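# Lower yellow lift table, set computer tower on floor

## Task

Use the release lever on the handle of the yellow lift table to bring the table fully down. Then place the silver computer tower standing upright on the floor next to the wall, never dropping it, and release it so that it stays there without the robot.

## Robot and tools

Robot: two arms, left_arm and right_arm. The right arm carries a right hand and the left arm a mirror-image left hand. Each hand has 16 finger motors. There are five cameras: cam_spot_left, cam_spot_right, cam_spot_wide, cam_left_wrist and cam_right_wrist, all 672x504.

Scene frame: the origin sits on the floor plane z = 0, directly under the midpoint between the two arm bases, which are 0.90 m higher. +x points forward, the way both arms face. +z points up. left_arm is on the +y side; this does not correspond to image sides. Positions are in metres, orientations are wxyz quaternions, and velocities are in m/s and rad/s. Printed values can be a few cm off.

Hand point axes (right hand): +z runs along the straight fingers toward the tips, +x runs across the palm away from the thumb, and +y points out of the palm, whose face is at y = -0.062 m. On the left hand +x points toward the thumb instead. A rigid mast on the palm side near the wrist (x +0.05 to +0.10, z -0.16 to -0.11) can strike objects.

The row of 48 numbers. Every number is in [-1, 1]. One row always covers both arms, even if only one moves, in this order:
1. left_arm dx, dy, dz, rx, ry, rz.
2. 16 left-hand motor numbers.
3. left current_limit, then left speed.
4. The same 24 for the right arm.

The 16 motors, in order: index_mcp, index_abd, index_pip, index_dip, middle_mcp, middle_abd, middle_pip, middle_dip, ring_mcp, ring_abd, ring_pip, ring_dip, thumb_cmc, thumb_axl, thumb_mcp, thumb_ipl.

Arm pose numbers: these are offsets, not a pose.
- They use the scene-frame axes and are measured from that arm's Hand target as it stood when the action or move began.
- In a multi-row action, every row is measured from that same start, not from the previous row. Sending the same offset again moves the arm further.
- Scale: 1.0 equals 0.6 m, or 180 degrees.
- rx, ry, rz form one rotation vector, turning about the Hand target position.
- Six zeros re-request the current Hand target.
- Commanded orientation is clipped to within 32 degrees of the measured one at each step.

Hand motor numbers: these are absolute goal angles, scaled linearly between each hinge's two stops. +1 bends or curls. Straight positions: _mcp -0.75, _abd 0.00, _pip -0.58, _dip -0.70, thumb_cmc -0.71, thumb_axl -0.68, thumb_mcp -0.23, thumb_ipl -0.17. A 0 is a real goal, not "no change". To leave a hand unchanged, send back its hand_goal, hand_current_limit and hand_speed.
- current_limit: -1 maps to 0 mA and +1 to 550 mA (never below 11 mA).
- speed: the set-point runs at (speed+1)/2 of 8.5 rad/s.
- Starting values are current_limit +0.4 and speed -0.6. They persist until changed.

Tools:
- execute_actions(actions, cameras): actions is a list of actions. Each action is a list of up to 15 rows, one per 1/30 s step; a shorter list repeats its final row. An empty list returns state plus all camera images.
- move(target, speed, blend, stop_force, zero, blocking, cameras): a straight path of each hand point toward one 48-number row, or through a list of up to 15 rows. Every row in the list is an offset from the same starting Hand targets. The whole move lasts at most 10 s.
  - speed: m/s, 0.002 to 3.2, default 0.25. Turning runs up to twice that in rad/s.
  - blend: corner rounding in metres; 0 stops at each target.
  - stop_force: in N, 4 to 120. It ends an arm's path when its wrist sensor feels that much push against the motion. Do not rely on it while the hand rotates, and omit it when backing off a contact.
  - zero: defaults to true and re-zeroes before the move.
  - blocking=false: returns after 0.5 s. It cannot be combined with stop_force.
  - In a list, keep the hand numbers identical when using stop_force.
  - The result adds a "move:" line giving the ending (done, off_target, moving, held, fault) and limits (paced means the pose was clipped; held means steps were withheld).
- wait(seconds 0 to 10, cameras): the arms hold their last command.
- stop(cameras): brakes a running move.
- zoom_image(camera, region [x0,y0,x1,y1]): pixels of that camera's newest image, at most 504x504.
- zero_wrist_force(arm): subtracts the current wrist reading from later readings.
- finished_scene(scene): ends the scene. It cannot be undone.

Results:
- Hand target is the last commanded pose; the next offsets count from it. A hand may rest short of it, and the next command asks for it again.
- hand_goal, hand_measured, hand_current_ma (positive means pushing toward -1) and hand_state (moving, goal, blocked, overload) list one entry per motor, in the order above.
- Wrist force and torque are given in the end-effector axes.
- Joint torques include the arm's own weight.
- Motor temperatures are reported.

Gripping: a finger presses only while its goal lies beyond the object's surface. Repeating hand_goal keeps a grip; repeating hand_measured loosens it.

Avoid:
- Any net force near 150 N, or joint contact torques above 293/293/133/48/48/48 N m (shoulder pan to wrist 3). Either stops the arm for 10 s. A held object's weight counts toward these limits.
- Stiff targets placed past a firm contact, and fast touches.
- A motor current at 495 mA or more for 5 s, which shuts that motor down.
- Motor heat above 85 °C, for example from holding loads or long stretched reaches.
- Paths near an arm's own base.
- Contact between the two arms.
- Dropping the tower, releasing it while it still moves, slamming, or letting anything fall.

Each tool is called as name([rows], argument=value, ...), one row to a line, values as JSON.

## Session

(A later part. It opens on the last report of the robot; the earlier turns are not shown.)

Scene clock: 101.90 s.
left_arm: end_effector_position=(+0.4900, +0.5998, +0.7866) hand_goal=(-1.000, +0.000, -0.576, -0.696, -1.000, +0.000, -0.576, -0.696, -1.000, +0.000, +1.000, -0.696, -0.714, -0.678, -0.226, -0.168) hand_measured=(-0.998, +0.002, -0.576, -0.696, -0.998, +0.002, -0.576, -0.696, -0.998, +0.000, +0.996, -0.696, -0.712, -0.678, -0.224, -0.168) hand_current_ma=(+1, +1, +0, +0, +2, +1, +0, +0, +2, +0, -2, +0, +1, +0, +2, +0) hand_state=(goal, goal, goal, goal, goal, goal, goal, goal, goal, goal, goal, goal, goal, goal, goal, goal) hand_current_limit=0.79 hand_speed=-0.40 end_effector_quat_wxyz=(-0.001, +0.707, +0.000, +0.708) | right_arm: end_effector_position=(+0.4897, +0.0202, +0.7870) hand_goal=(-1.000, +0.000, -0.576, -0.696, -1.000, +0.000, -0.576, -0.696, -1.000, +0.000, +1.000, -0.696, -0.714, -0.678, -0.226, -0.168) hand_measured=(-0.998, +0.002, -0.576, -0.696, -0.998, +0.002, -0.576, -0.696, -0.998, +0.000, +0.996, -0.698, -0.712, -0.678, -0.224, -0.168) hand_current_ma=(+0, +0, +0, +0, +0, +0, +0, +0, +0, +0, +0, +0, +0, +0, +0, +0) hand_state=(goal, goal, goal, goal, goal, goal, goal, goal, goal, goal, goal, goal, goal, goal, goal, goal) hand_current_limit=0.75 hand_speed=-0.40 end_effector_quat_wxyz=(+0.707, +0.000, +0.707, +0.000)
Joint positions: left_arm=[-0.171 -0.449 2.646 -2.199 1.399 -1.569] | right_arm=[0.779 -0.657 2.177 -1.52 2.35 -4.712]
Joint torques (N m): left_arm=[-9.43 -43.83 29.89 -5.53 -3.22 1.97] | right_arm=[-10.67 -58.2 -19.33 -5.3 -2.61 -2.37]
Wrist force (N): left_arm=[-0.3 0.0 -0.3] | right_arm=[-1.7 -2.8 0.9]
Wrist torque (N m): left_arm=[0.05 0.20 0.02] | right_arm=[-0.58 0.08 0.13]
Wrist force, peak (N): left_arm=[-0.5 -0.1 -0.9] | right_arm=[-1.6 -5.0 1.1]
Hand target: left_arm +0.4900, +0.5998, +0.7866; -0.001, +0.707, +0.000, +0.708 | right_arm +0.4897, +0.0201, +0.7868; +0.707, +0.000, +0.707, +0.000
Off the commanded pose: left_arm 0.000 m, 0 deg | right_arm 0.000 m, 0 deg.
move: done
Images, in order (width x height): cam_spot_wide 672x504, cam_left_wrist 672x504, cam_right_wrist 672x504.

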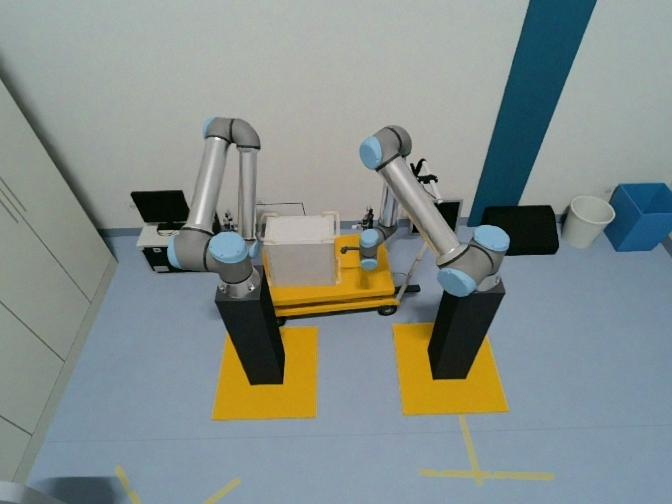

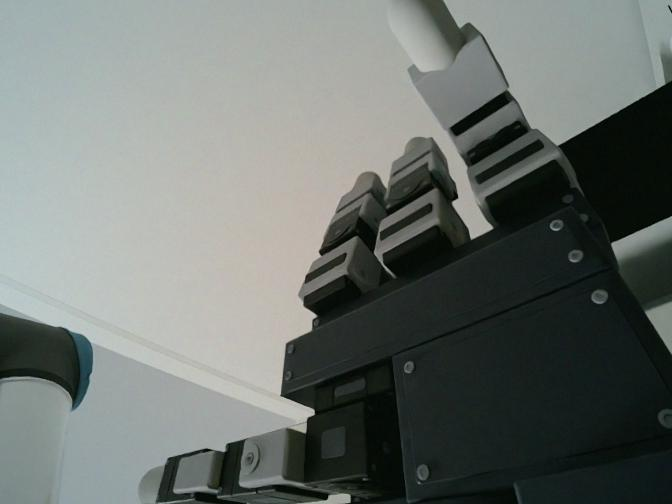

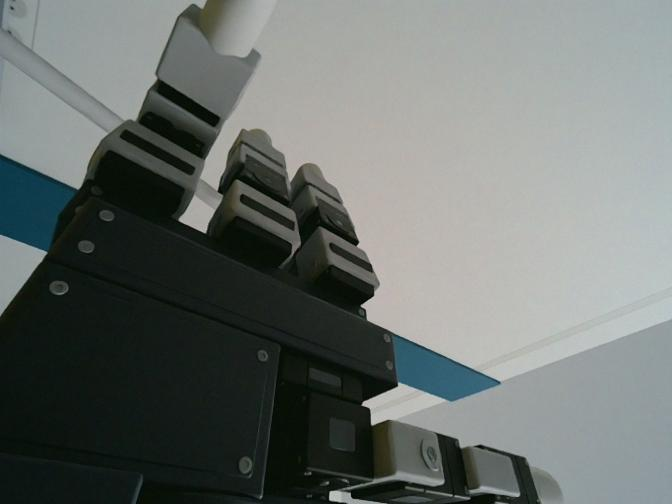

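move([
  [0,-0.1,0,0,0,0,-1,0,-0.576,-0.696,-1,0,-0.576,-0.696,-1,0,1,-0.696,-0.714,-0.678,-0.226,-0.168,0.79,-0.4,0,0.1,0,0,0,0,-1,0,-0.576,-0.696,-1,0,-0.576,-0.696,-1,0,1,-0.696,-0.714,-0.678,-0.226,-0.168,0.75,-0.4],
], speed=0.04, stop_force=7, cameras=["cam_left_wrist","cam_right_wrist"])

move([
  [0,-0.1,0,0,0,0,-1,0,-0.576,-0.696,-1,0,-0.576,-0.696,-1,0,1,-0.696,-0.714,-0.678,-0.226,-0.168,0.79,-0.4,0,0.1,0,0,0,0,-1,0,-0.576,-0.696,-1,0,-0.576,-0.696,-1,0,1,-0.696,-0.714,-0.678,-0.226,-0.168,0.75,-0.4],
], speed=0.015, stop_force=5, cameras=["cam_left_wrist","cam_right_wrist","cam_spot_wide"])

zoom_image(camera="cam_spot_wide", region=[240, 190, 360, 300])

Scene clock: 108.83 s.
left_arm: end_effector_position=(+0.4900, +0.5398, +0.7866) hand_goal=(-1.000, +0.000, -0.576, -0.696, -1.000, +0.000, -0.576, -0.696, -1.000, +0.000, +1.000, -0.696, -0.714, -0.678, -0.226, -0.168) hand_measured=(-0.998, +0.002, -0.576, -0.696, -0.998, +0.002, -0.576, -0.696, -0.998, +0.000, +0.996, -0.696, -0.712, -0.678, -0.224, -0.168) hand_current_ma=(+1, +1, +0, +0, +2, +1, +0, +0, +2, +0, -2, +0, +1, +0, +2, +0) hand_state=(goal, goal, goal, goal, goal, goal, goal, goal, goal, goal, goal, goal, goal, goal, goal, goal) hand_current_limit=0.79 hand_speed=-0.40 end_effector_quat_wxyz=(-0.001, +0.707, +0.000, +0.708) | right_arm: end_effector_position=(+0.4897, +0.0801, +0.7868) hand_goal=(-1.000, +0.000, -0.576, -0.696, -1.000, +0.000, -0.576, -0.696, -1.000, +0.000, +1.000, -0.696, -0.714, -0.678, -0.226, -0.168) hand_measured=(-0.998, +0.002, -0.576, -0.696, -0.998, +0.002, -0.576, -0.696, -0.998, +0.000, +0.996, -0.698, -0.712, -0.678, -0.224, -0.168) hand_current_ma=(+0, +0, +0, +0, +0, +0, +0, +0, +0, +0, +0, +0, +0, +0, +0, +0) hand_state=(goal, goal, goal, goal, goal, goal, goal, goal, goal, goal, goal, goal, goal, goal, goal, goal) hand_current_limit=0.75 hand_speed=-0.40 end_effector_quat_wxyz=(+0.707, +0.000, +0.707, +0.000)
Joint positions: left_arm=[-0.455 -0.379 2.686 -2.308 1.115 -1.569] | right_arm=[0.855 -0.646 2.073 -1.427 2.426 -4.712]
Joint torques (N m): left_arm=[-9.3 -41.34 33.05 -5.55 -3.45 3.3] | right_arm=[16.7 -62.39 -24.11 1.38 3.43 2.34]
Wrist force (N): left_arm=[0.0 0.0 -0.3] | right_arm=[-2.0 -3.6 0.6]
Wrist torque (N m): left_arm=[0.04 0.15 -0.03] | right_arm=[-0.67 0.14 0.06]
Wrist force, peak (N): left_arm=[-0.4 0.0 -0.9] | right_arm=[-2.1 -3.9 0.9]
Hand target: left_arm +0.4900, +0.5398, +0.7866; -0.001, +0.707, +0.000, +0.708 | right_arm +0.4897, +0.0801, +0.7868; +0.707, +0.000, +0.707, +0.000
Off the commanded pose: left_arm 0.000 m, 0 deg | right_arm 0.000 m, 0 deg.
move: done
Images, in order (width x height): cam_left_wrist 672x504, cam_right_wrist 672x504.

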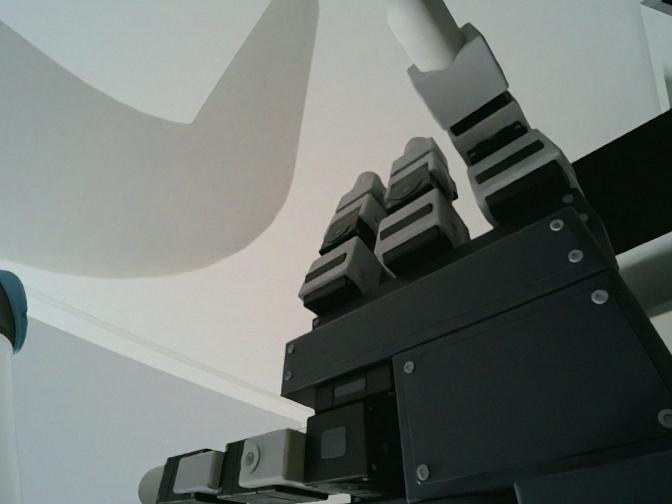

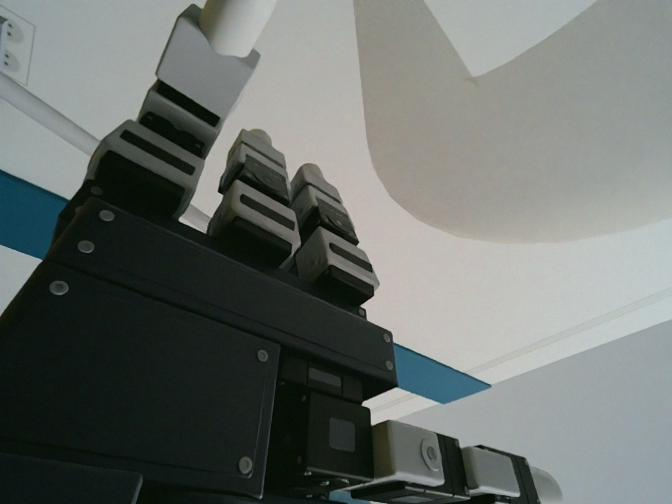

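Scene clock: 112.97 s.
left_arm: end_effector_position=(+0.4902, +0.4997, +0.7866) hand_goal=(-1.000, +0.000, -0.576, -0.696, -1.000, +0.000, -0.576, -0.696, -1.000, +0.000, +1.000, -0.696, -0.714, -0.678, -0.226, -0.168) hand_measured=(-0.998, +0.002, -0.576, -0.696, -0.998, +0.002, -0.576, -0.696, -1.000, +0.000, +1.000, -0.696, -0.712, -0.678, -0.224, -0.168) hand_current_ma=(+1, +1, +0, +0, +1, +1, +0, +0, +0, +0, +0, +0, +1, +0, +2, +0) hand_state=(goal, goal, goal, goal, goal, goal, goal, goal, goal, goal, goal, goal, goal, goal, goal, goal) hand_current_limit=0.79 hand_speed=-0.40 end_effector_quat_wxyz=(+0.000, +0.706, -0.001, +0.708) | right_arm: end_effector_position=(+0.4897, +0.1225, +0.7868) hand_goal=(-1.000, +0.000, -0.576, -0.696, -1.000, +0.000, -0.576, -0.696, -1.000, +0.000, +1.000, -0.696, -0.714, -0.678, -0.226, -0.168) hand_measured=(-0.998, +0.002, -0.576, -0.696, -0.998, +0.002, -0.576, -0.696, -1.000, +0.002, +0.998, -0.698, -0.712, -0.678, -0.224, -0.168) hand_current_ma=(+0, +0, +0, +0, +0, +0, +0, +0, +0, +0, +0, +0, +0, +0, +0, +0) hand_state=(goal, goal, goal, goal, goal, goal, goal, goal, goal, goal, goal, goal, goal, goal, goal, goal) hand_current_limit=0.75 hand_speed=-0.40 end_effector_quat_wxyz=(+0.707, +0.000, +0.707, +0.000)
Joint positions: left_arm=[-0.642 -0.348 2.699 -2.353 0.931 -1.568] | right_arm=[0.901 -0.633 1.997 -1.363 2.471 -4.712]
Joint torques (N m): left_arm=[-0.62 -49.11 26.24 -2.14 -1.13 0.59] | right_arm=[-9.21 -90.13 0.65 -4.68 -3.67 -0.81]
Wrist force (N): left_arm=[-0.1 -0.2 -0.4] | right_arm=[-3.6 -8.3 0.2]
Wrist torque (N m): left_arm=[0.04 0.16 -0.10] | right_arm=[-0.40 0.05 -0.32]
Wrist force, peak (N): left_arm=[-0.3 0.5 -0.8] | right_arm=[-2.5 -11.7 0.4]
Hand target: left_arm +0.4902, +0.4997, +0.7866; +0.000, +0.706, -0.001, +0.708 (not the last commanded pose) | right_arm +0.4897, +0.1225, +0.7868; +0.707, +0.000, +0.707, +0.000 (not the last commanded pose)
Off the commanded pose: left_arm 0.020 m, 0 deg | right_arm 0.018 m, 0 deg.
FORCE FAULT: contact force on the left arm reached its limit, and that arm stopped. The contact can be on any part of that arm, not only on its tool. That arm's remaining commands of this call were not run. That arm is still stopped at the end of this call. That arm stays stopped for about 9 more seconds. Until then a move that you send moves the other arm only, and its call returns only when the move has ended. Once the stop has ended, the next robot result says so. If the stop ends while you think or write, that arm runs what you send next, counted from a new Hand target: where the arm stands when the stop ends. While its stop runs, that arm, its gripper or tool too, takes no new command. Until it ends, the stop uses up actions while you think or wait. An arm that is not stopped still takes commands.
move: fault (left_arm), contact (right_arm; braked at the fault stop of left_arm)
Images, in order (width x height): cam_spot_wide 672x504, cam_left_wrist 672x504, cam_right_wrist 672x504.

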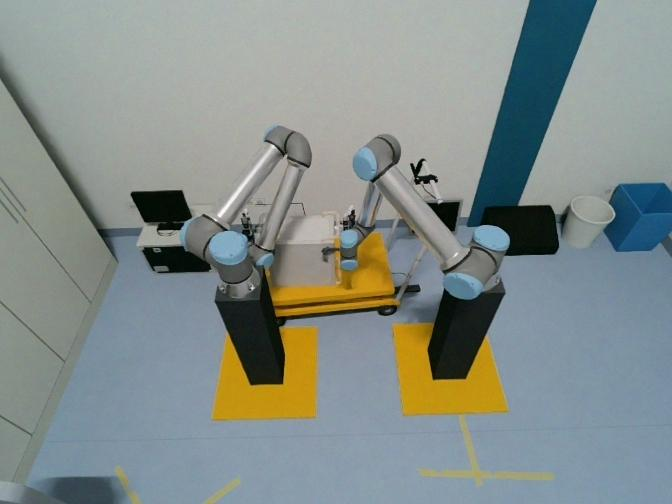

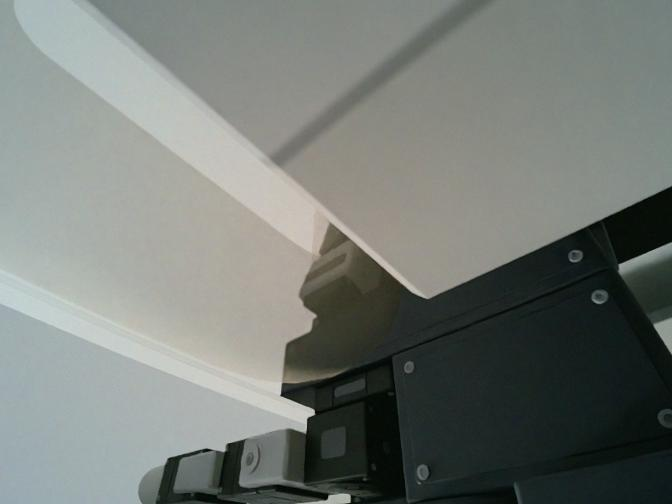

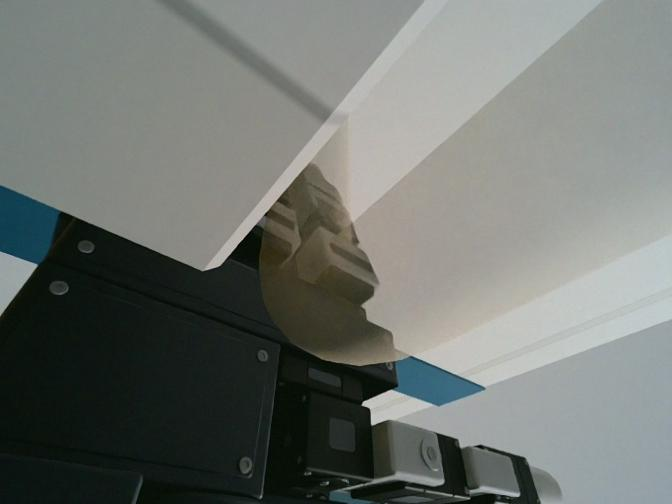

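Scaled by 4.200 from the camera's 672x504 image, which has a finer 960x720 frame.

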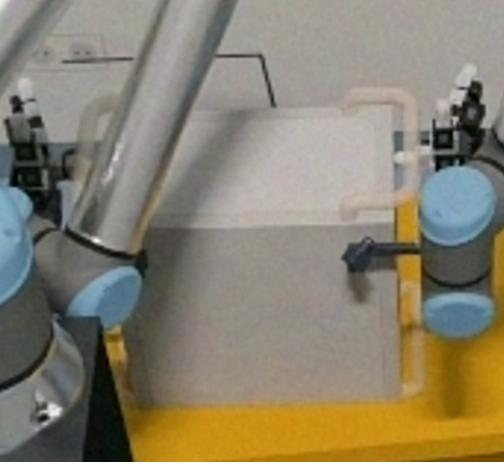

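move([
  [0,0,0,0,0,0,-1,0,-0.576,-0.696,-1,0,-0.576,-0.696,-1,0,1,-0.696,-0.714,-0.678,-0.226,-0.168,0.79,-0.4,0,-0.04,0,0,0,0,-1,0,-0.576,-0.696,-1,0,-0.576,-0.696,-1,0,1,-0.696,-0.714,-0.678,-0.226,-0.168,0.75,-0.4],
  [0,0,0,0,0,0,-1,0,-0.576,-0.696,-1,0,-0.576,-0.696,-1,0,1,-0.696,-0.714,-0.678,-0.226,-0.168,0.79,-0.4,-0.0583,-0.04,0,0,0,0,-1,0,-0.576,-0.696,-1,0,-0.576,-0.696,-1,0,1,-0.696,-0.714,-0.678,-0.226,-0.168,0.75,-0.4],
  [0,0,0,0,0,0,-1,0,-0.576,-0.696,-1,0,-0.576,-0.696,-1,0,1,-0.696,-0.714,-0.678,-0.226,-0.168,0.79,-0.4,-0.0583,-0.0133,0,0,0,0,-1,0,-0.576,-0.696,-1,0,-0.576,-0.696,-1,0,1,-0.696,-0.714,-0.678,-0.226,-0.168,0.75,-0.4],
], speed=[0.04,0.06,0.03], cameras=["cam_left_wrist","cam_right_wrist","cam_spot_wide","cam_spot_left"])

zoom_image(camera="cam_spot_left", region=[220, 150, 420, 350])

Scene clock: 143.53 s.
left_arm: end_effector_position=(+0.4902, +0.4997, +0.7866) hand_goal=(-1.000, +0.000, -0.576, -0.696, -1.000, +0.000, -0.576, -0.696, -1.000, +0.000, +1.000, -0.696, -0.714, -0.678, -0.226, -0.168) hand_measured=(-0.998, +0.002, -0.576, -0.696, -0.998, +0.002, -0.576, -0.696, -1.000, +0.000, +1.000, -0.696, -0.712, -0.678, -0.224, -0.168) hand_current_ma=(+1, +1, +0, +0, +1, +1, +0, +0, +0, +0, +0, +0, +1, +0, +2, +0) hand_state=(goal, goal, goal, goal, goal, goal, goal, goal, goal, goal, goal, goal, goal, goal, goal, goal) hand_current_limit=0.79 hand_speed=-0.40 end_effector_quat_wxyz=(+0.000, +0.706, -0.001, +0.708) | right_arm: end_effector_position=(+0.4548, +0.1143, +0.7868) hand_goal=(-1.000, +0.000, -0.576, -0.696, -1.000, +0.000, -0.576, -0.696, -1.000, +0.000, +1.000, -0.696, -0.714, -0.678, -0.226, -0.168) hand_measured=(-0.998, +0.002, -0.576, -0.696, -0.998, +0.002, -0.576, -0.696, -1.000, +0.002, +0.998, -0.698, -0.712, -0.678, -0.224, -0.168) hand_current_ma=(+0, +0, +0, +0, +0, +0, +0, +0, +0, +0, +0, +0, +0, +0, +0, +0) hand_state=(goal, goal, goal, goal, goal, goal, goal, goal, goal, goal, goal, goal, goal, goal, goal, goal) hand_current_limit=0.75 hand_speed=-0.40 end_effector_quat_wxyz=(+0.707, +0.000, +0.707, +0.000)
Joint positions: left_arm=[-0.642 -0.348 2.699 -2.353 0.931 -1.568] | right_arm=[0.939 -0.641 2.037 -1.396 2.51 -4.712]
Joint torques (N m): left_arm=[1.65 -48.41 26.42 -2.11 -0.18 0.38] | right_arm=[17 -64.58 -24.55 1.64 3.37 1.07]
Wrist force (N): left_arm=[-0.2 -0.2 -0.4] | right_arm=[-2.3 -3.1 0.6]
Wrist torque (N m): left_arm=[0.03 0.16 -0.10] | right_arm=[-0.57 0.11 0.04]
Wrist force, peak (N): left_arm=[-0.3 -0.8 -0.2] | right_arm=[-3.7 -8.4 0.8]
Hand target: left_arm +0.4902, +0.4997, +0.7866; +0.000, +0.706, -0.001, +0.708 | right_arm +0.4548, +0.1145, +0.7868; +0.707, +0.000, +0.707, +0.000
Off the commanded pose: left_arm 0.000 m, 0 deg | right_arm 0.000 m, 0 deg.
FORCE FAULT, CONTINUED: the left arm's stop, for the force fault that an earlier result reported, is over. The rest of the stop counts as 17 of the actions that you can send in this scene. The stop ended before this call began, so that arm ran this call's commands, counted from a new Hand target: where the arm stood when the stop ended.
move: done
Images, in order (width x height): cam_spot_left 672x504, cam_spot_wide 672x504, cam_left_wrist 672x504, cam_right_wrist 672x504.

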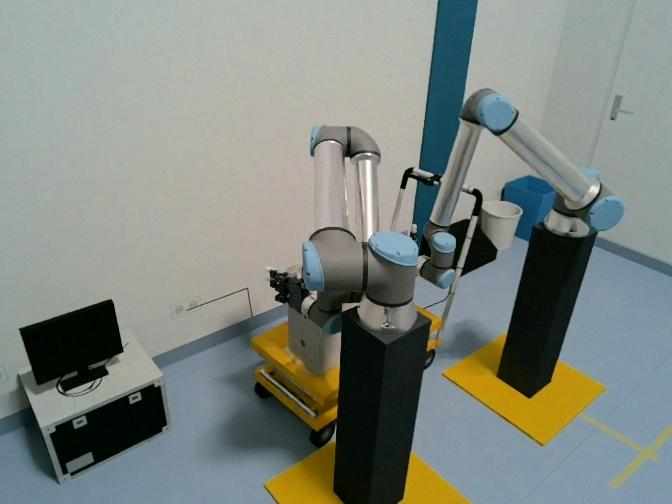

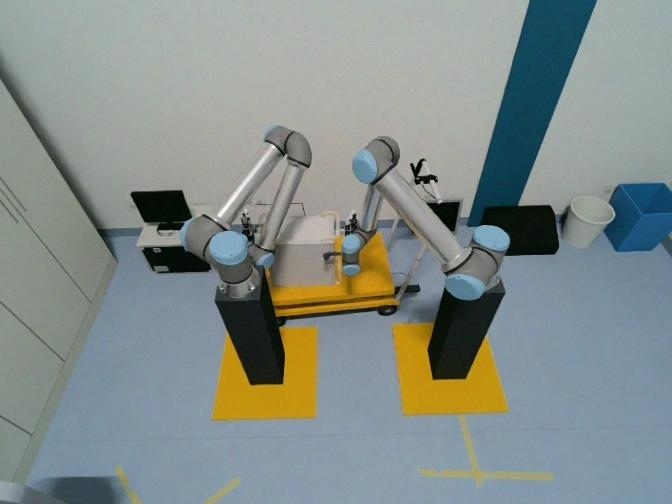

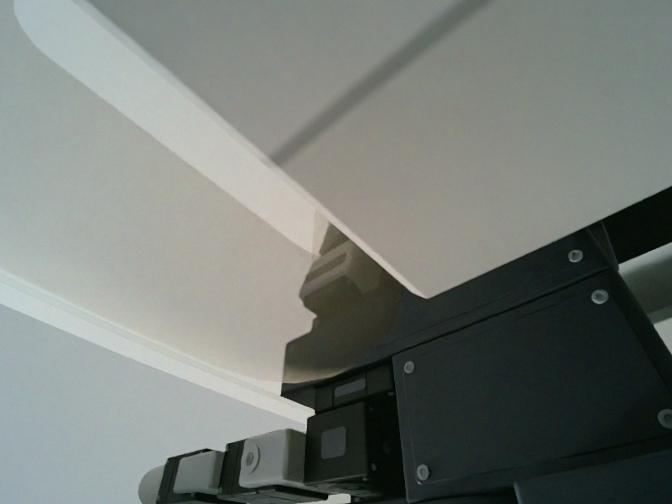

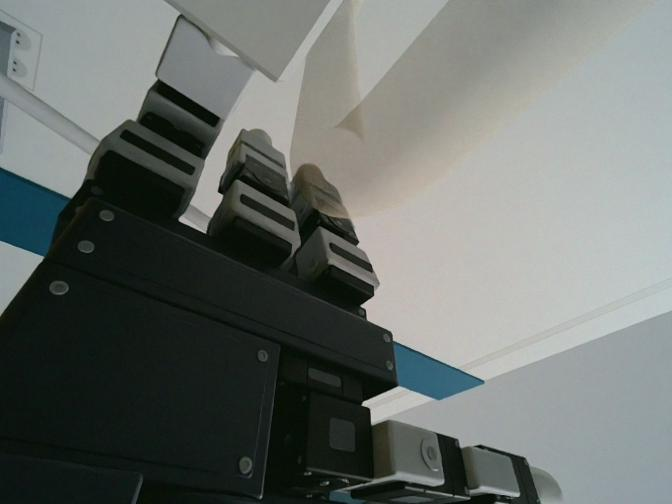

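Scaled by 2.520 from the camera's 672x504 image, which has a finer 960x720 frame.

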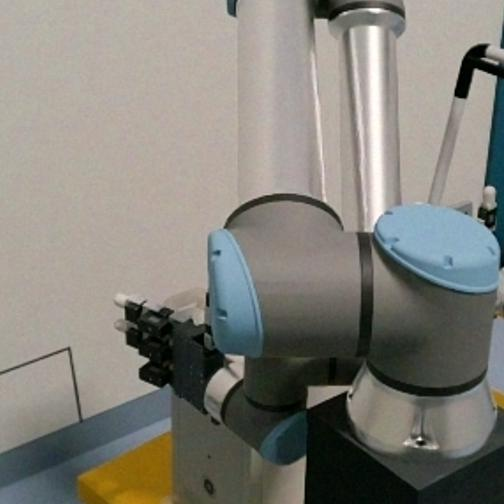

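move([
  [0,0.134,0,0,0,0,-1,0,-0.576,-0.696,-1,0,-0.576,-0.696,-1,0,1,-0.696,-0.714,-0.678,-0.226,-0.168,0.79,-0.4,0.028,0,0,0,0,0,-1,0,-0.576,-0.696,-1,0,-0.576,-0.696,-1,0,1,-0.696,-0.714,-0.678,-0.226,-0.168,0.75,-0.4],
  [-0.045,0.137,0,0,0,-0.1222,-1,0,-0.576,-0.696,-1,0,-0.576,-0.696,-1,0,1,-0.696,-0.714,-0.678,-0.226,-0.168,0.79,-0.4,0.028,0,0,0,0,0,-1,0,-0.576,-0.696,-1,0,-0.576,-0.696,-1,0,1,-0.696,-0.714,-0.678,-0.226,-0.168,0.75,-0.4],
], speed=[0.06,0.12], cameras=["cam_left_wrist","cam_right_wrist","cam_spot_wide"])

zoom_image(camera="cam_spot_wide", region=[240, 190, 360, 300])

Scene clock: 151.53 s.
left_arm: end_effector_position=(+0.4632, +0.5819, +0.7866) hand_goal=(-1.000, +0.000, -0.576, -0.696, -1.000, +0.000, -0.576, -0.696, -1.000, +0.000, +1.000, -0.696, -0.714, -0.678, -0.226, -0.168) hand_measured=(-0.998, +0.002, -0.576, -0.696, -0.998, +0.002, -0.576, -0.696, -1.000, +0.000, +1.000, -0.696, -0.712, -0.678, -0.224, -0.168) hand_current_ma=(+1, +1, +0, +0, +1, +1, +0, +0, +0, +0, +0, +0, +1, +0, +2, +0) hand_state=(goal, goal, goal, goal, goal, goal, goal, goal, goal, goal, goal, goal, goal, goal, goal, goal) hand_current_limit=0.79 hand_speed=-0.40 end_effector_quat_wxyz=(+0.135, +0.693, -0.136, +0.695) | right_arm: end_effector_position=(+0.4716, +0.1145, +0.7868) hand_goal=(-1.000, +0.000, -0.576, -0.696, -1.000, +0.000, -0.576, -0.696, -1.000, +0.000, +1.000, -0.696, -0.714, -0.678, -0.226, -0.168) hand_measured=(-0.998, +0.002, -0.576, -0.696, -0.998, +0.002, -0.576, -0.696, -1.000, +0.002, +0.998, -0.698, -0.712, -0.678, -0.224, -0.168) hand_current_ma=(+0, +0, +0, +0, +0, +0, +0, +0, +0, +0, +0, +0, +0, +0, +0, +0) hand_state=(goal, goal, goal, goal, goal, goal, goal, goal, goal, goal, goal, goal, goal, goal, goal, goal) hand_current_limit=0.75 hand_speed=-0.40 end_effector_quat_wxyz=(+0.707, +0.000, +0.707, +0.000)
Joint positions: left_arm=[0.106 -0.558 2.549 -1.993 2.062 -1.571] | right_arm=[0.916 -0.638 2.025 -1.386 2.487 -4.712]
Joint torques (N m): left_arm=[10.27 -62.19 6.29 1.06 3.1 3.27] | right_arm=[-12.05 -65.65 -25.67 1.45 -2.3 -0.22]
Wrist force (N): left_arm=[0.1 -0.8 -0.5] | right_arm=[-1.8 -3.7 0.1]
Wrist torque (N m): left_arm=[-0.05 0.12 -0.06] | right_arm=[-0.61 0.07 0.04]
Wrist force, peak (N): left_arm=[0.0 -0.1 -1.0] | right_arm=[-2.4 -3.7 0.5]
Hand target: left_arm +0.4632, +0.5819, +0.7866; +0.135, +0.693, -0.136, +0.695 | right_arm +0.4716, +0.1145, +0.7868; +0.707, +0.000, +0.707, +0.000
Off the commanded pose: left_arm 0.000 m, 0 deg | right_arm 0.000 m, 0 deg.
move: done
Images, in order (width x height): cam_spot_wide 672x504, cam_left_wrist 672x504, cam_right_wrist 672x504.

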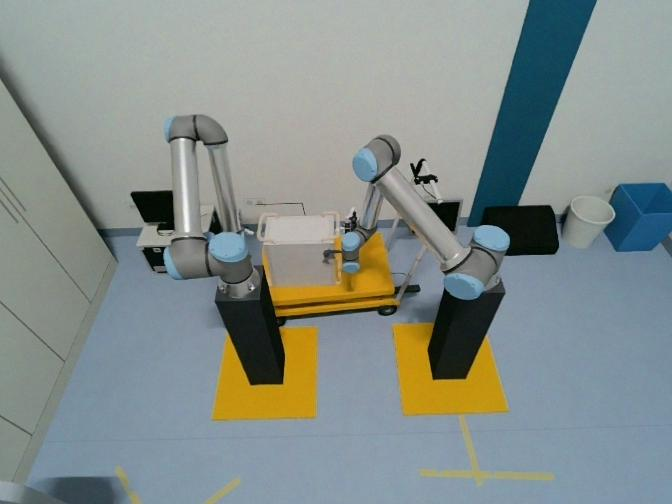

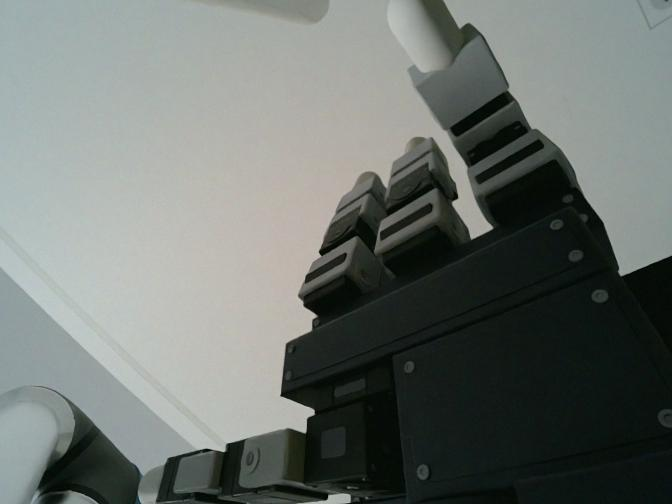

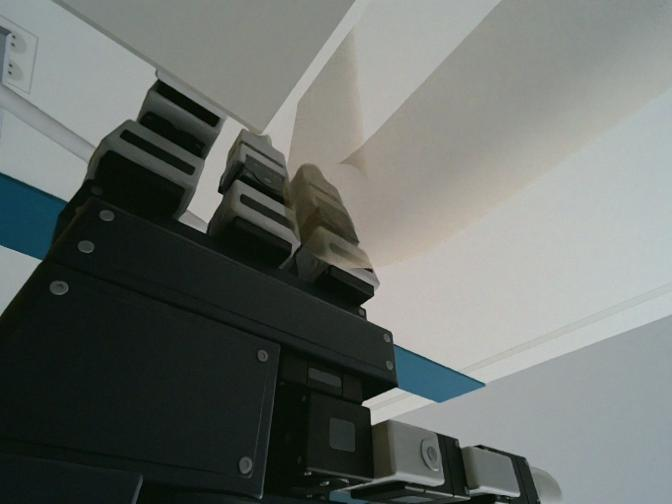

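Scaled by 4.200 from the camera's 672x504 image, which has a finer 960x720 frame.

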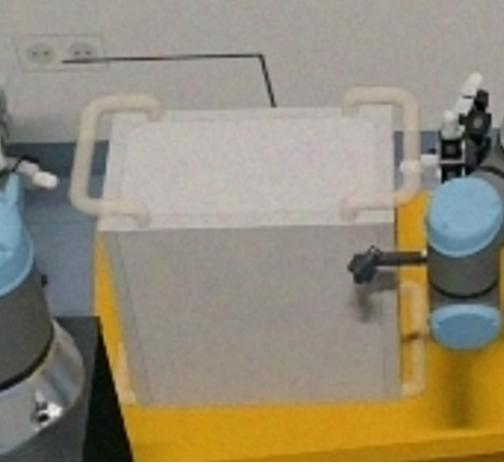

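move([
  [0,-0.075,0,0,0,0,-1,0,-0.576,-0.696,-1,0,-0.576,-0.696,-1,0,1,-0.696,-0.714,-0.678,-0.226,-0.168,0.79,-0.4,0,0,0,0,0,0,-1,0,-0.576,-0.696,-1,0,-0.576,-0.696,-1,0,1,-0.696,-0.714,-0.678,-0.226,-0.168,0.75,-0.4],
], speed=0.04, stop_force=7, cameras=["cam_left_wrist"])

move([
  [0,-0.065,0,0,0,0,-1,0,-0.576,-0.696,-1,0,-0.576,-0.696,-1,0,1,-0.696,-0.714,-0.678,-0.226,-0.168,0.79,-0.4,0,0,0,0,0,0,-1,0,-0.576,-0.696,-1,0,-0.576,-0.696,-1,0,1,-0.696,-0.714,-0.678,-0.226,-0.168,0.75,-0.4],
], speed=0.015, stop_force=5, cameras=["cam_left_wrist","cam_spot_wide","cam_spot_left"])

zoom_image(camera="cam_spot_wide", region=[220, 180, 340, 290])

zoom_image(camera="cam_spot_left", region=[220, 200, 380, 380])

Scene clock: 156.33 s.
left_arm: end_effector_position=(+0.4632, +0.5369, +0.7866) hand_goal=(-1.000, +0.000, -0.576, -0.696, -1.000, +0.000, -0.576, -0.696, -1.000, +0.000, +1.000, -0.696, -0.714, -0.678, -0.226, -0.168) hand_measured=(-0.998, +0.002, -0.576, -0.696, -0.998, +0.002, -0.576, -0.696, -1.000, +0.000, +1.000, -0.696, -0.712, -0.678, -0.224, -0.168) hand_current_ma=(+1, +1, +0, +0, +1, +1, +0, +0, +0, +0, +0, +0, +1, +0, +2, +0) hand_state=(goal, goal, goal, goal, goal, goal, goal, goal, goal, goal, goal, goal, goal, goal, goal, goal) hand_current_limit=0.79 hand_speed=-0.40 end_effector_quat_wxyz=(+0.135, +0.693, -0.136, +0.695) | right_arm: end_effector_position=(+0.4716, +0.1145, +0.7868) hand_goal=(-1.000, +0.000, -0.576, -0.696, -1.000, +0.000, -0.576, -0.696, -1.000, +0.000, +1.000, -0.696, -0.714, -0.678, -0.226, -0.168) hand_measured=(-0.998, +0.002, -0.576, -0.696, -0.998, +0.002, -0.576, -0.696, -1.000, +0.002, +0.998, -0.698, -0.712, -0.678, -0.224, -0.168) hand_current_ma=(+0, +0, +0, +0, +0, +0, +0, +0, +0, +0, +0, +0, +0, +0, +0, +0) hand_state=(goal, goal, goal, goal, goal, goal, goal, goal, goal, goal, goal, goal, goal, goal, goal, goal) hand_current_limit=0.75 hand_speed=-0.40 end_effector_quat_wxyz=(+0.707, +0.000, +0.707, +0.000)
Joint positions: left_arm=[-0.06 -0.518 2.592 -2.076 1.897 -1.57] | right_arm=[0.916 -0.638 2.025 -1.386 2.487 -4.712]
Joint torques (N m): left_arm=[-9.71 -44.18 25.3 -5.59 -3.18 -1.73] | right_arm=[-11.52 -66.29 -26.15 1.6 -2.45 -0.37]
Wrist force (N): left_arm=[0.0 -0.1 -0.3] | right_arm=[-2.2 -3.5 0.3]
Wrist torque (N m): left_arm=[0.02 0.14 -0.10] | right_arm=[-0.59 0.11 0.02]
Wrist force, peak (N): left_arm=[0.1 -0.7 -1.0] | right_arm=[-2.4 -3.8 0.2]
Hand target: left_arm +0.4632, +0.5369, +0.7866; +0.135, +0.693, -0.136, +0.695 | right_arm +0.4716, +0.1145, +0.7868; +0.707, +0.000, +0.707, +0.000
Off the commanded pose: left_arm 0.000 m, 0 deg | right_arm 0.000 m, 0 deg.
move: done
Images, in order (width x height): cam_left_wrist 672x504.

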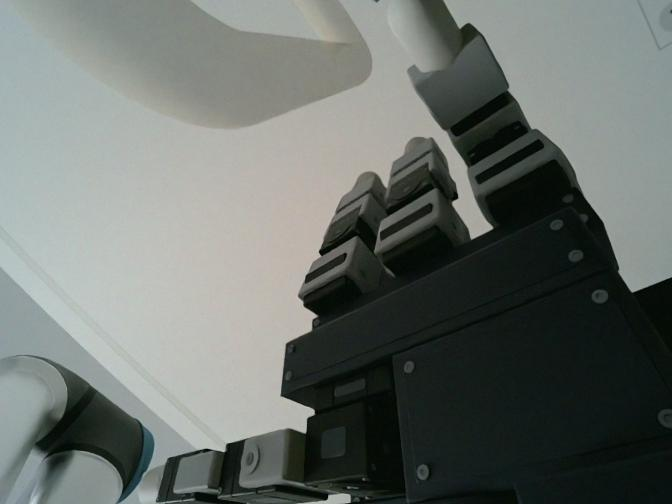

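Scene clock: 159.13 s.
left_arm: end_effector_position=(+0.4632, +0.5129, +0.7866) hand_goal=(-1.000, +0.000, -0.576, -0.696, -1.000, +0.000, -0.576, -0.696, -1.000, +0.000, +1.000, -0.696, -0.714, -0.678, -0.226, -0.168) hand_measured=(-0.998, +0.002, -0.576, -0.696, -0.998, +0.002, -0.576, -0.696, -1.000, +0.000, +1.000, -0.694, -0.712, -0.678, -0.224, -0.168) hand_current_ma=(+1, +1, +0, +0, +1, +1, +0, +0, +0, +0, +0, +1, +1, +0, +2, +0) hand_state=(goal, goal, goal, goal, goal, goal, goal, goal, goal, goal, goal, goal, goal, goal, goal, goal) hand_current_limit=0.79 hand_speed=-0.40 end_effector_quat_wxyz=(+0.135, +0.693, -0.136, +0.695) | right_arm: end_effector_position=(+0.4716, +0.1145, +0.7868) hand_goal=(-1.000, +0.000, -0.576, -0.696, -1.000, +0.000, -0.576, -0.696, -1.000, +0.000, +1.000, -0.696, -0.714, -0.678, -0.226, -0.168) hand_measured=(-0.998, +0.002, -0.576, -0.696, -0.998, +0.002, -0.576, -0.696, -1.000, +0.002, +0.998, -0.698, -0.712, -0.678, -0.224, -0.168) hand_current_ma=(+0, +0, +0, +0, +0, +0, +0, +0, +0, +0, +0, +0, +0, +0, +0, +0) hand_state=(goal, goal, goal, goal, goal, goal, goal, goal, goal, goal, goal, goal, goal, goal, goal, goal) hand_current_limit=0.75 hand_speed=-0.40 end_effector_quat_wxyz=(+0.707, +0.000, +0.707, +0.000)
Joint positions: left_arm=[-0.156 -0.496 2.612 -2.118 1.801 -1.57] | right_arm=[0.916 -0.638 2.025 -1.386 2.487 -4.712]
Joint torques (N m): left_arm=[8.95 -59.99 11.39 1.12 3.89 -0.78] | right_arm=[-12.02 -65.98 -25.72 1.27 -2.25 -0.53]
Wrist force (N): left_arm=[-0.7 -4.1 -0.7] | right_arm=[-2.2 -3.2 0.5]
Wrist torque (N m): left_arm=[0.17 0.22 0.11] | right_arm=[-0.58 0.11 0.03]
Wrist force, peak (N): left_arm=[0.2 -11.3 -1.8] | right_arm=[-2.2 -3.7 0.6]
Hand target: left_arm +0.4632, +0.5129, +0.7866; +0.135, +0.693, -0.136, +0.695 (not the last commanded pose) | right_arm +0.4716, +0.1145, +0.7868; +0.707, +0.000, +0.707, +0.000
Off the commanded pose: left_arm 0.015 m, 0 deg | right_arm 0.000 m, 0 deg.
move: contact (left_arm)
Images, in order (width x height): cam_spot_left 672x504, cam_spot_wide 672x504, cam_left_wrist 672x504.

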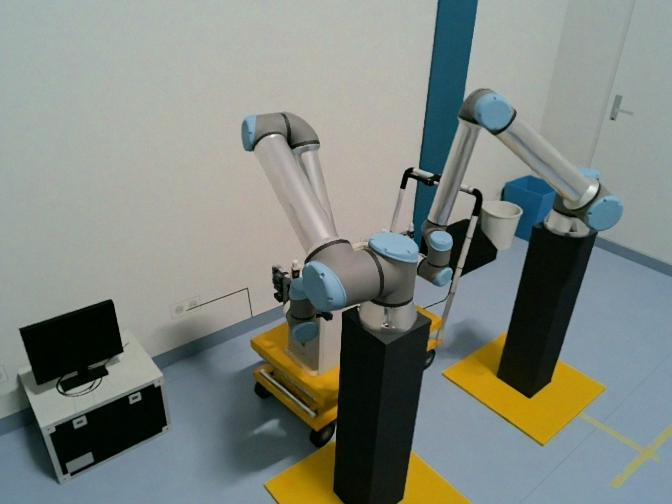

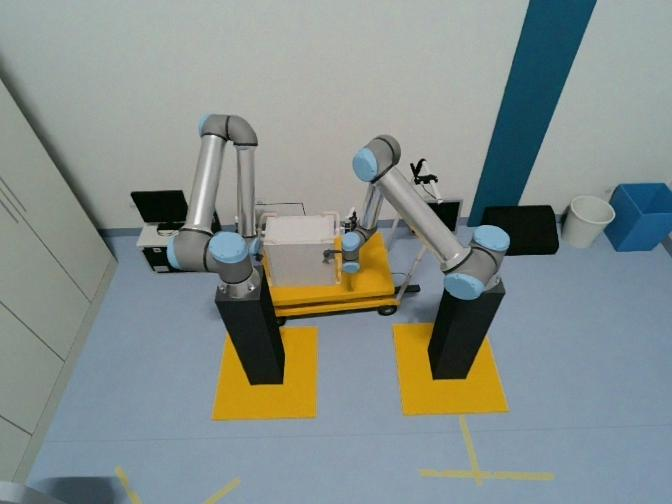

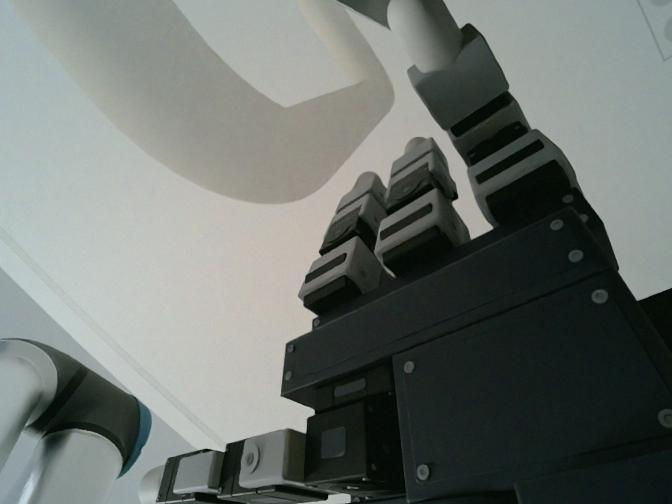

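Scaled by 4.200 from the camera's 672x504 image, which has a finer 960x720 frame.

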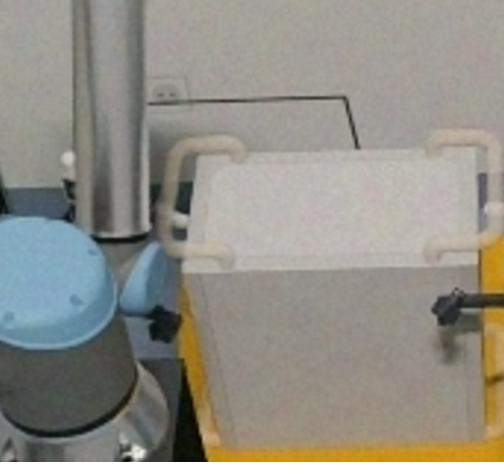

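Scaled by 2.800 from the camera's 672x504 image, which has a finer 960x720 frame.

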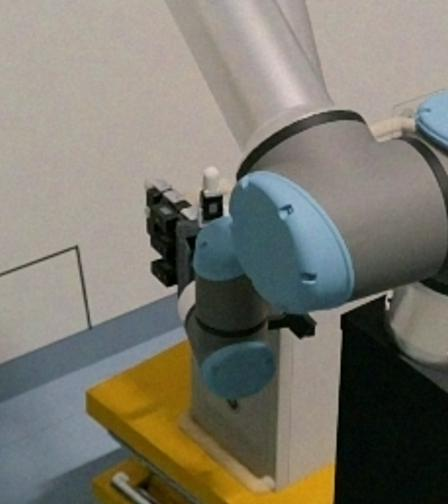

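move([
  [0,0.0133,0,0,0,0,-1,0,-0.576,-0.696,-1,0,-0.576,-0.696,-1,0,1,-0.696,-0.714,-0.678,-0.226,-0.168,0.79,-0.4,0.0007,0,0,0,0,0,-1,0,-0.576,-0.696,-1,0,-0.576,-0.696,-1,0,1,-0.696,-0.714,-0.678,-0.226,-0.168,0.75,-0.4],
  [0,0.0133,0.027,0,0,0,-1,0,-0.576,-0.696,-1,0,-0.576,-0.696,-1,0,1,-0.696,-0.714,-0.678,-0.226,-0.168,0.79,-0.4,0.0007,0,0.027,0,0,0,-1,0,-0.576,-0.696,-1,0,-0.576,-0.696,-1,0,1,-0.696,-0.714,-0.678,-0.226,-0.168,0.75,-0.4],
], speed=[0.02,0.02], cameras=["cam_left_wrist","cam_right_wrist"])

move([
  [0,0,0.02,0,0,0,-1,0,-0.576,-0.696,-1,0,-0.576,-0.696,-1,0,1,-0.696,-0.714,-0.678,-0.226,-0.168,0.79,-0.4,0,0,0.02,0,0,0,-1,0,-0.576,-0.696,-1,0,-0.576,-0.696,-1,0,1,-0.696,-0.714,-0.678,-0.226,-0.168,0.75,-0.4],
], speed=0.012, cameras=["cam_left_wrist","cam_right_wrist"])

Scene clock: 166.67 s.
left_arm: end_effector_position=(+0.4632, +0.5209, +0.8027) hand_goal=(-1.000, +0.000, -0.576, -0.696, -1.000, +0.000, -0.576, -0.696, -1.000, +0.000, +1.000, -0.696, -0.714, -0.678, -0.226, -0.168) hand_measured=(-0.998, +0.002, -0.576, -0.696, -0.998, +0.002, -0.576, -0.696, -1.000, +0.000, +1.000, -0.694, -0.712, -0.678, -0.224, -0.168) hand_current_ma=(+1, +1, +0, +0, +1, +1, +0, +0, +0, +0, +0, +1, +1, +0, +2, +0) hand_state=(goal, goal, goal, goal, goal, goal, goal, goal, goal, goal, goal, goal, goal, goal, goal, goal) hand_current_limit=0.79 hand_speed=-0.40 end_effector_quat_wxyz=(+0.135, +0.693, -0.136, +0.695) | right_arm: end_effector_position=(+0.4720, +0.1145, +0.8029) hand_goal=(-1.000, +0.000, -0.576, -0.696, -1.000, +0.000, -0.576, -0.696, -1.000, +0.000, +1.000, -0.696, -0.714, -0.678, -0.226, -0.168) hand_measured=(-0.998, +0.002, -0.576, -0.696, -0.998, +0.002, -0.576, -0.696, -1.000, +0.002, +0.998, -0.698, -0.712, -0.678, -0.224, -0.168) hand_current_ma=(+0, +0, +0, +0, +0, +0, +0, +0, +0, +0, +0, +0, +0, +0, +0, +0) hand_state=(goal, goal, goal, goal, goal, goal, goal, goal, goal, goal, goal, goal, goal, goal, goal, goal) hand_current_limit=0.75 hand_speed=-0.40 end_effector_quat_wxyz=(+0.707, +0.000, +0.707, +0.000)
Joint positions: left_arm=[-0.123 -0.548 2.623 -2.076 1.833 -1.57] | right_arm=[0.916 -0.667 2.034 -1.367 2.487 -4.712]
Joint torques (N m): left_arm=[12.09 -64.69 27.41 0.76 2.84 -0.75] | right_arm=[-11.74 -88.84 3.51 1.05 -2.21 0.04]
Wrist force (N): left_arm=[-1.0 0.0 -0.6] | right_arm=[-2.1 -3.1 0.1]
Wrist torque (N m): left_arm=[0.06 0.26 -0.18] | right_arm=[-0.52 0.11 0.03]
Wrist force, peak (N): left_arm=[-0.4 -4.6 -1.1] | right_arm=[-2.4 -3.6 0.3]
Hand target: left_arm +0.4632, +0.5209, +0.8028; +0.135, +0.693, -0.136, +0.695 | right_arm +0.4720, +0.1145, +0.8030; +0.707, +0.000, +0.707, +0.000
Off the commanded pose: left_arm 0.000 m, 0 deg | right_arm 0.000 m, 0 deg.
move: done
Images, in order (width x height): cam_left_wrist 672x504, cam_right_wrist 672x504.

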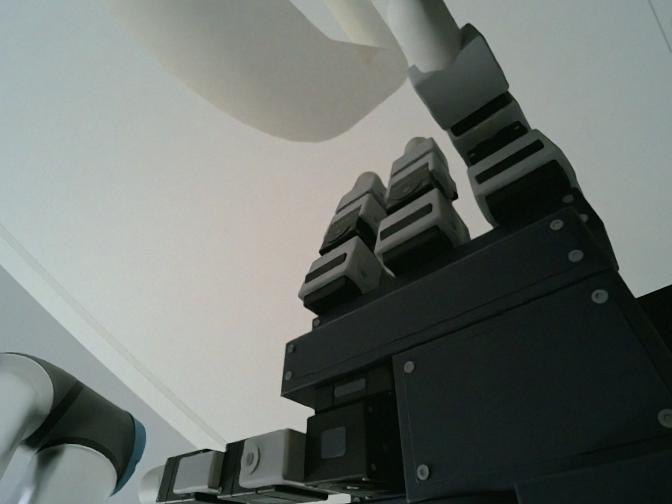

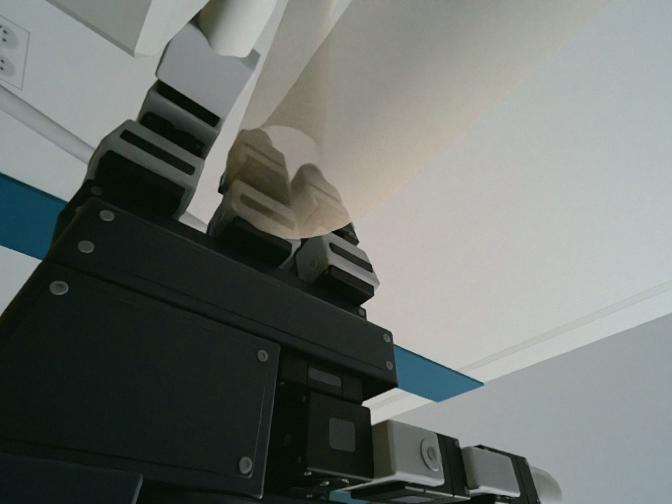

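Scene clock: 168.17 s.
left_arm: end_effector_position=(+0.4632, +0.5209, +0.8147) hand_goal=(-1.000, +0.000, -0.576, -0.696, -1.000, +0.000, -0.576, -0.696, -1.000, +0.000, +1.000, -0.696, -0.714, -0.678, -0.226, -0.168) hand_measured=(-0.998, +0.002, -0.576, -0.696, -0.998, +0.002, -0.576, -0.696, -1.002, +0.006, +1.000, -0.722, -0.712, -0.678, -0.224, -0.168) hand_current_ma=(+1, +1, +0, +0, +1, +1, +0, +0, -1, +6, +0, -46, +1, +0, +2, +0) hand_state=(goal, goal, goal, goal, goal, goal, goal, goal, goal, goal, goal, blocked, goal, goal, goal, goal) hand_current_limit=0.79 hand_speed=-0.40 end_effector_quat_wxyz=(+0.135, +0.693, -0.136, +0.695) | right_arm: end_effector_position=(+0.4720, +0.1145, +0.8150) hand_goal=(-1.000, +0.000, -0.576, -0.696, -1.000, +0.000, -0.576, -0.696, -1.000, +0.000, +1.000, -0.696, -0.714, -0.678, -0.226, -0.168) hand_measured=(-0.998, +0.002, -0.576, -0.696, -0.998, +0.002, -0.576, -0.696, -1.002, -0.072, +1.000, -0.678, -0.712, -0.678, -0.224, -0.168) hand_current_ma=(+0, +0, +0, +0, +0, +0, +0, +0, +0, -88, +0, +11, +0, +0, +0, +0) hand_state=(goal, goal, goal, goal, goal, goal, goal, goal, goal, blocked, goal, goal, goal, goal, goal, goal) hand_current_limit=0.75 hand_speed=-0.40 end_effector_quat_wxyz=(+0.707, +0.000, +0.707, +0.000)
Joint positions: left_arm=[-0.123 -0.584 2.635 -2.053 1.833 -1.57] | right_arm=[0.916 -0.689 2.041 -1.352 2.487 -4.712]
Joint torques (N m): left_arm=[-1.32 -92.15 24.61 -16.13 6.5 -2.64] | right_arm=[2.81 -142.38 -30.81 -12.98 -1.84 3.28]
Wrist force (N): left_arm=[-70.4 -15.8 -5.5] | right_arm=[58.1 -18.9 -0.4]
Wrist torque (N m): left_arm=[0.95 -2.66 -1.67] | right_arm=[0.03 2.20 0.55]
Wrist force, peak (N): left_arm=[-73.2 -13.3 -4.8] | right_arm=[61.8 -18.8 0.5]
Hand target: left_arm +0.4632, +0.5209, +0.8148; +0.135, +0.693, -0.136, +0.695 | right_arm +0.4720, +0.1145, +0.8150; +0.707, +0.000, +0.707, +0.000
Off the commanded pose: left_arm 0.000 m, 0 deg | right_arm 0.000 m, 0 deg.
move: done
Images, in order (width x height): cam_left_wrist 672x504, cam_right_wrist 672x504.

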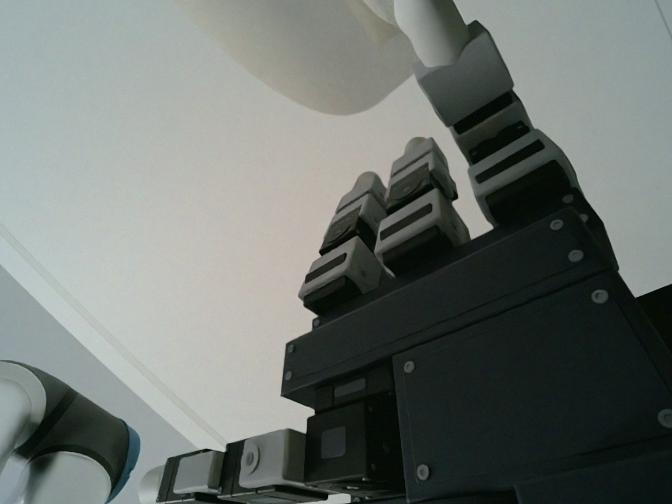

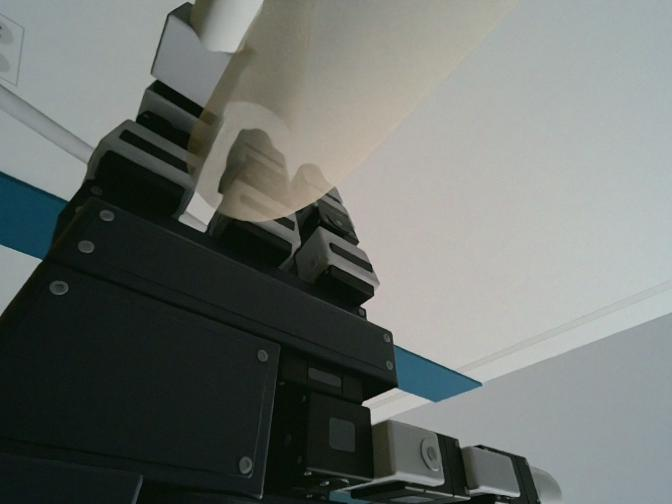

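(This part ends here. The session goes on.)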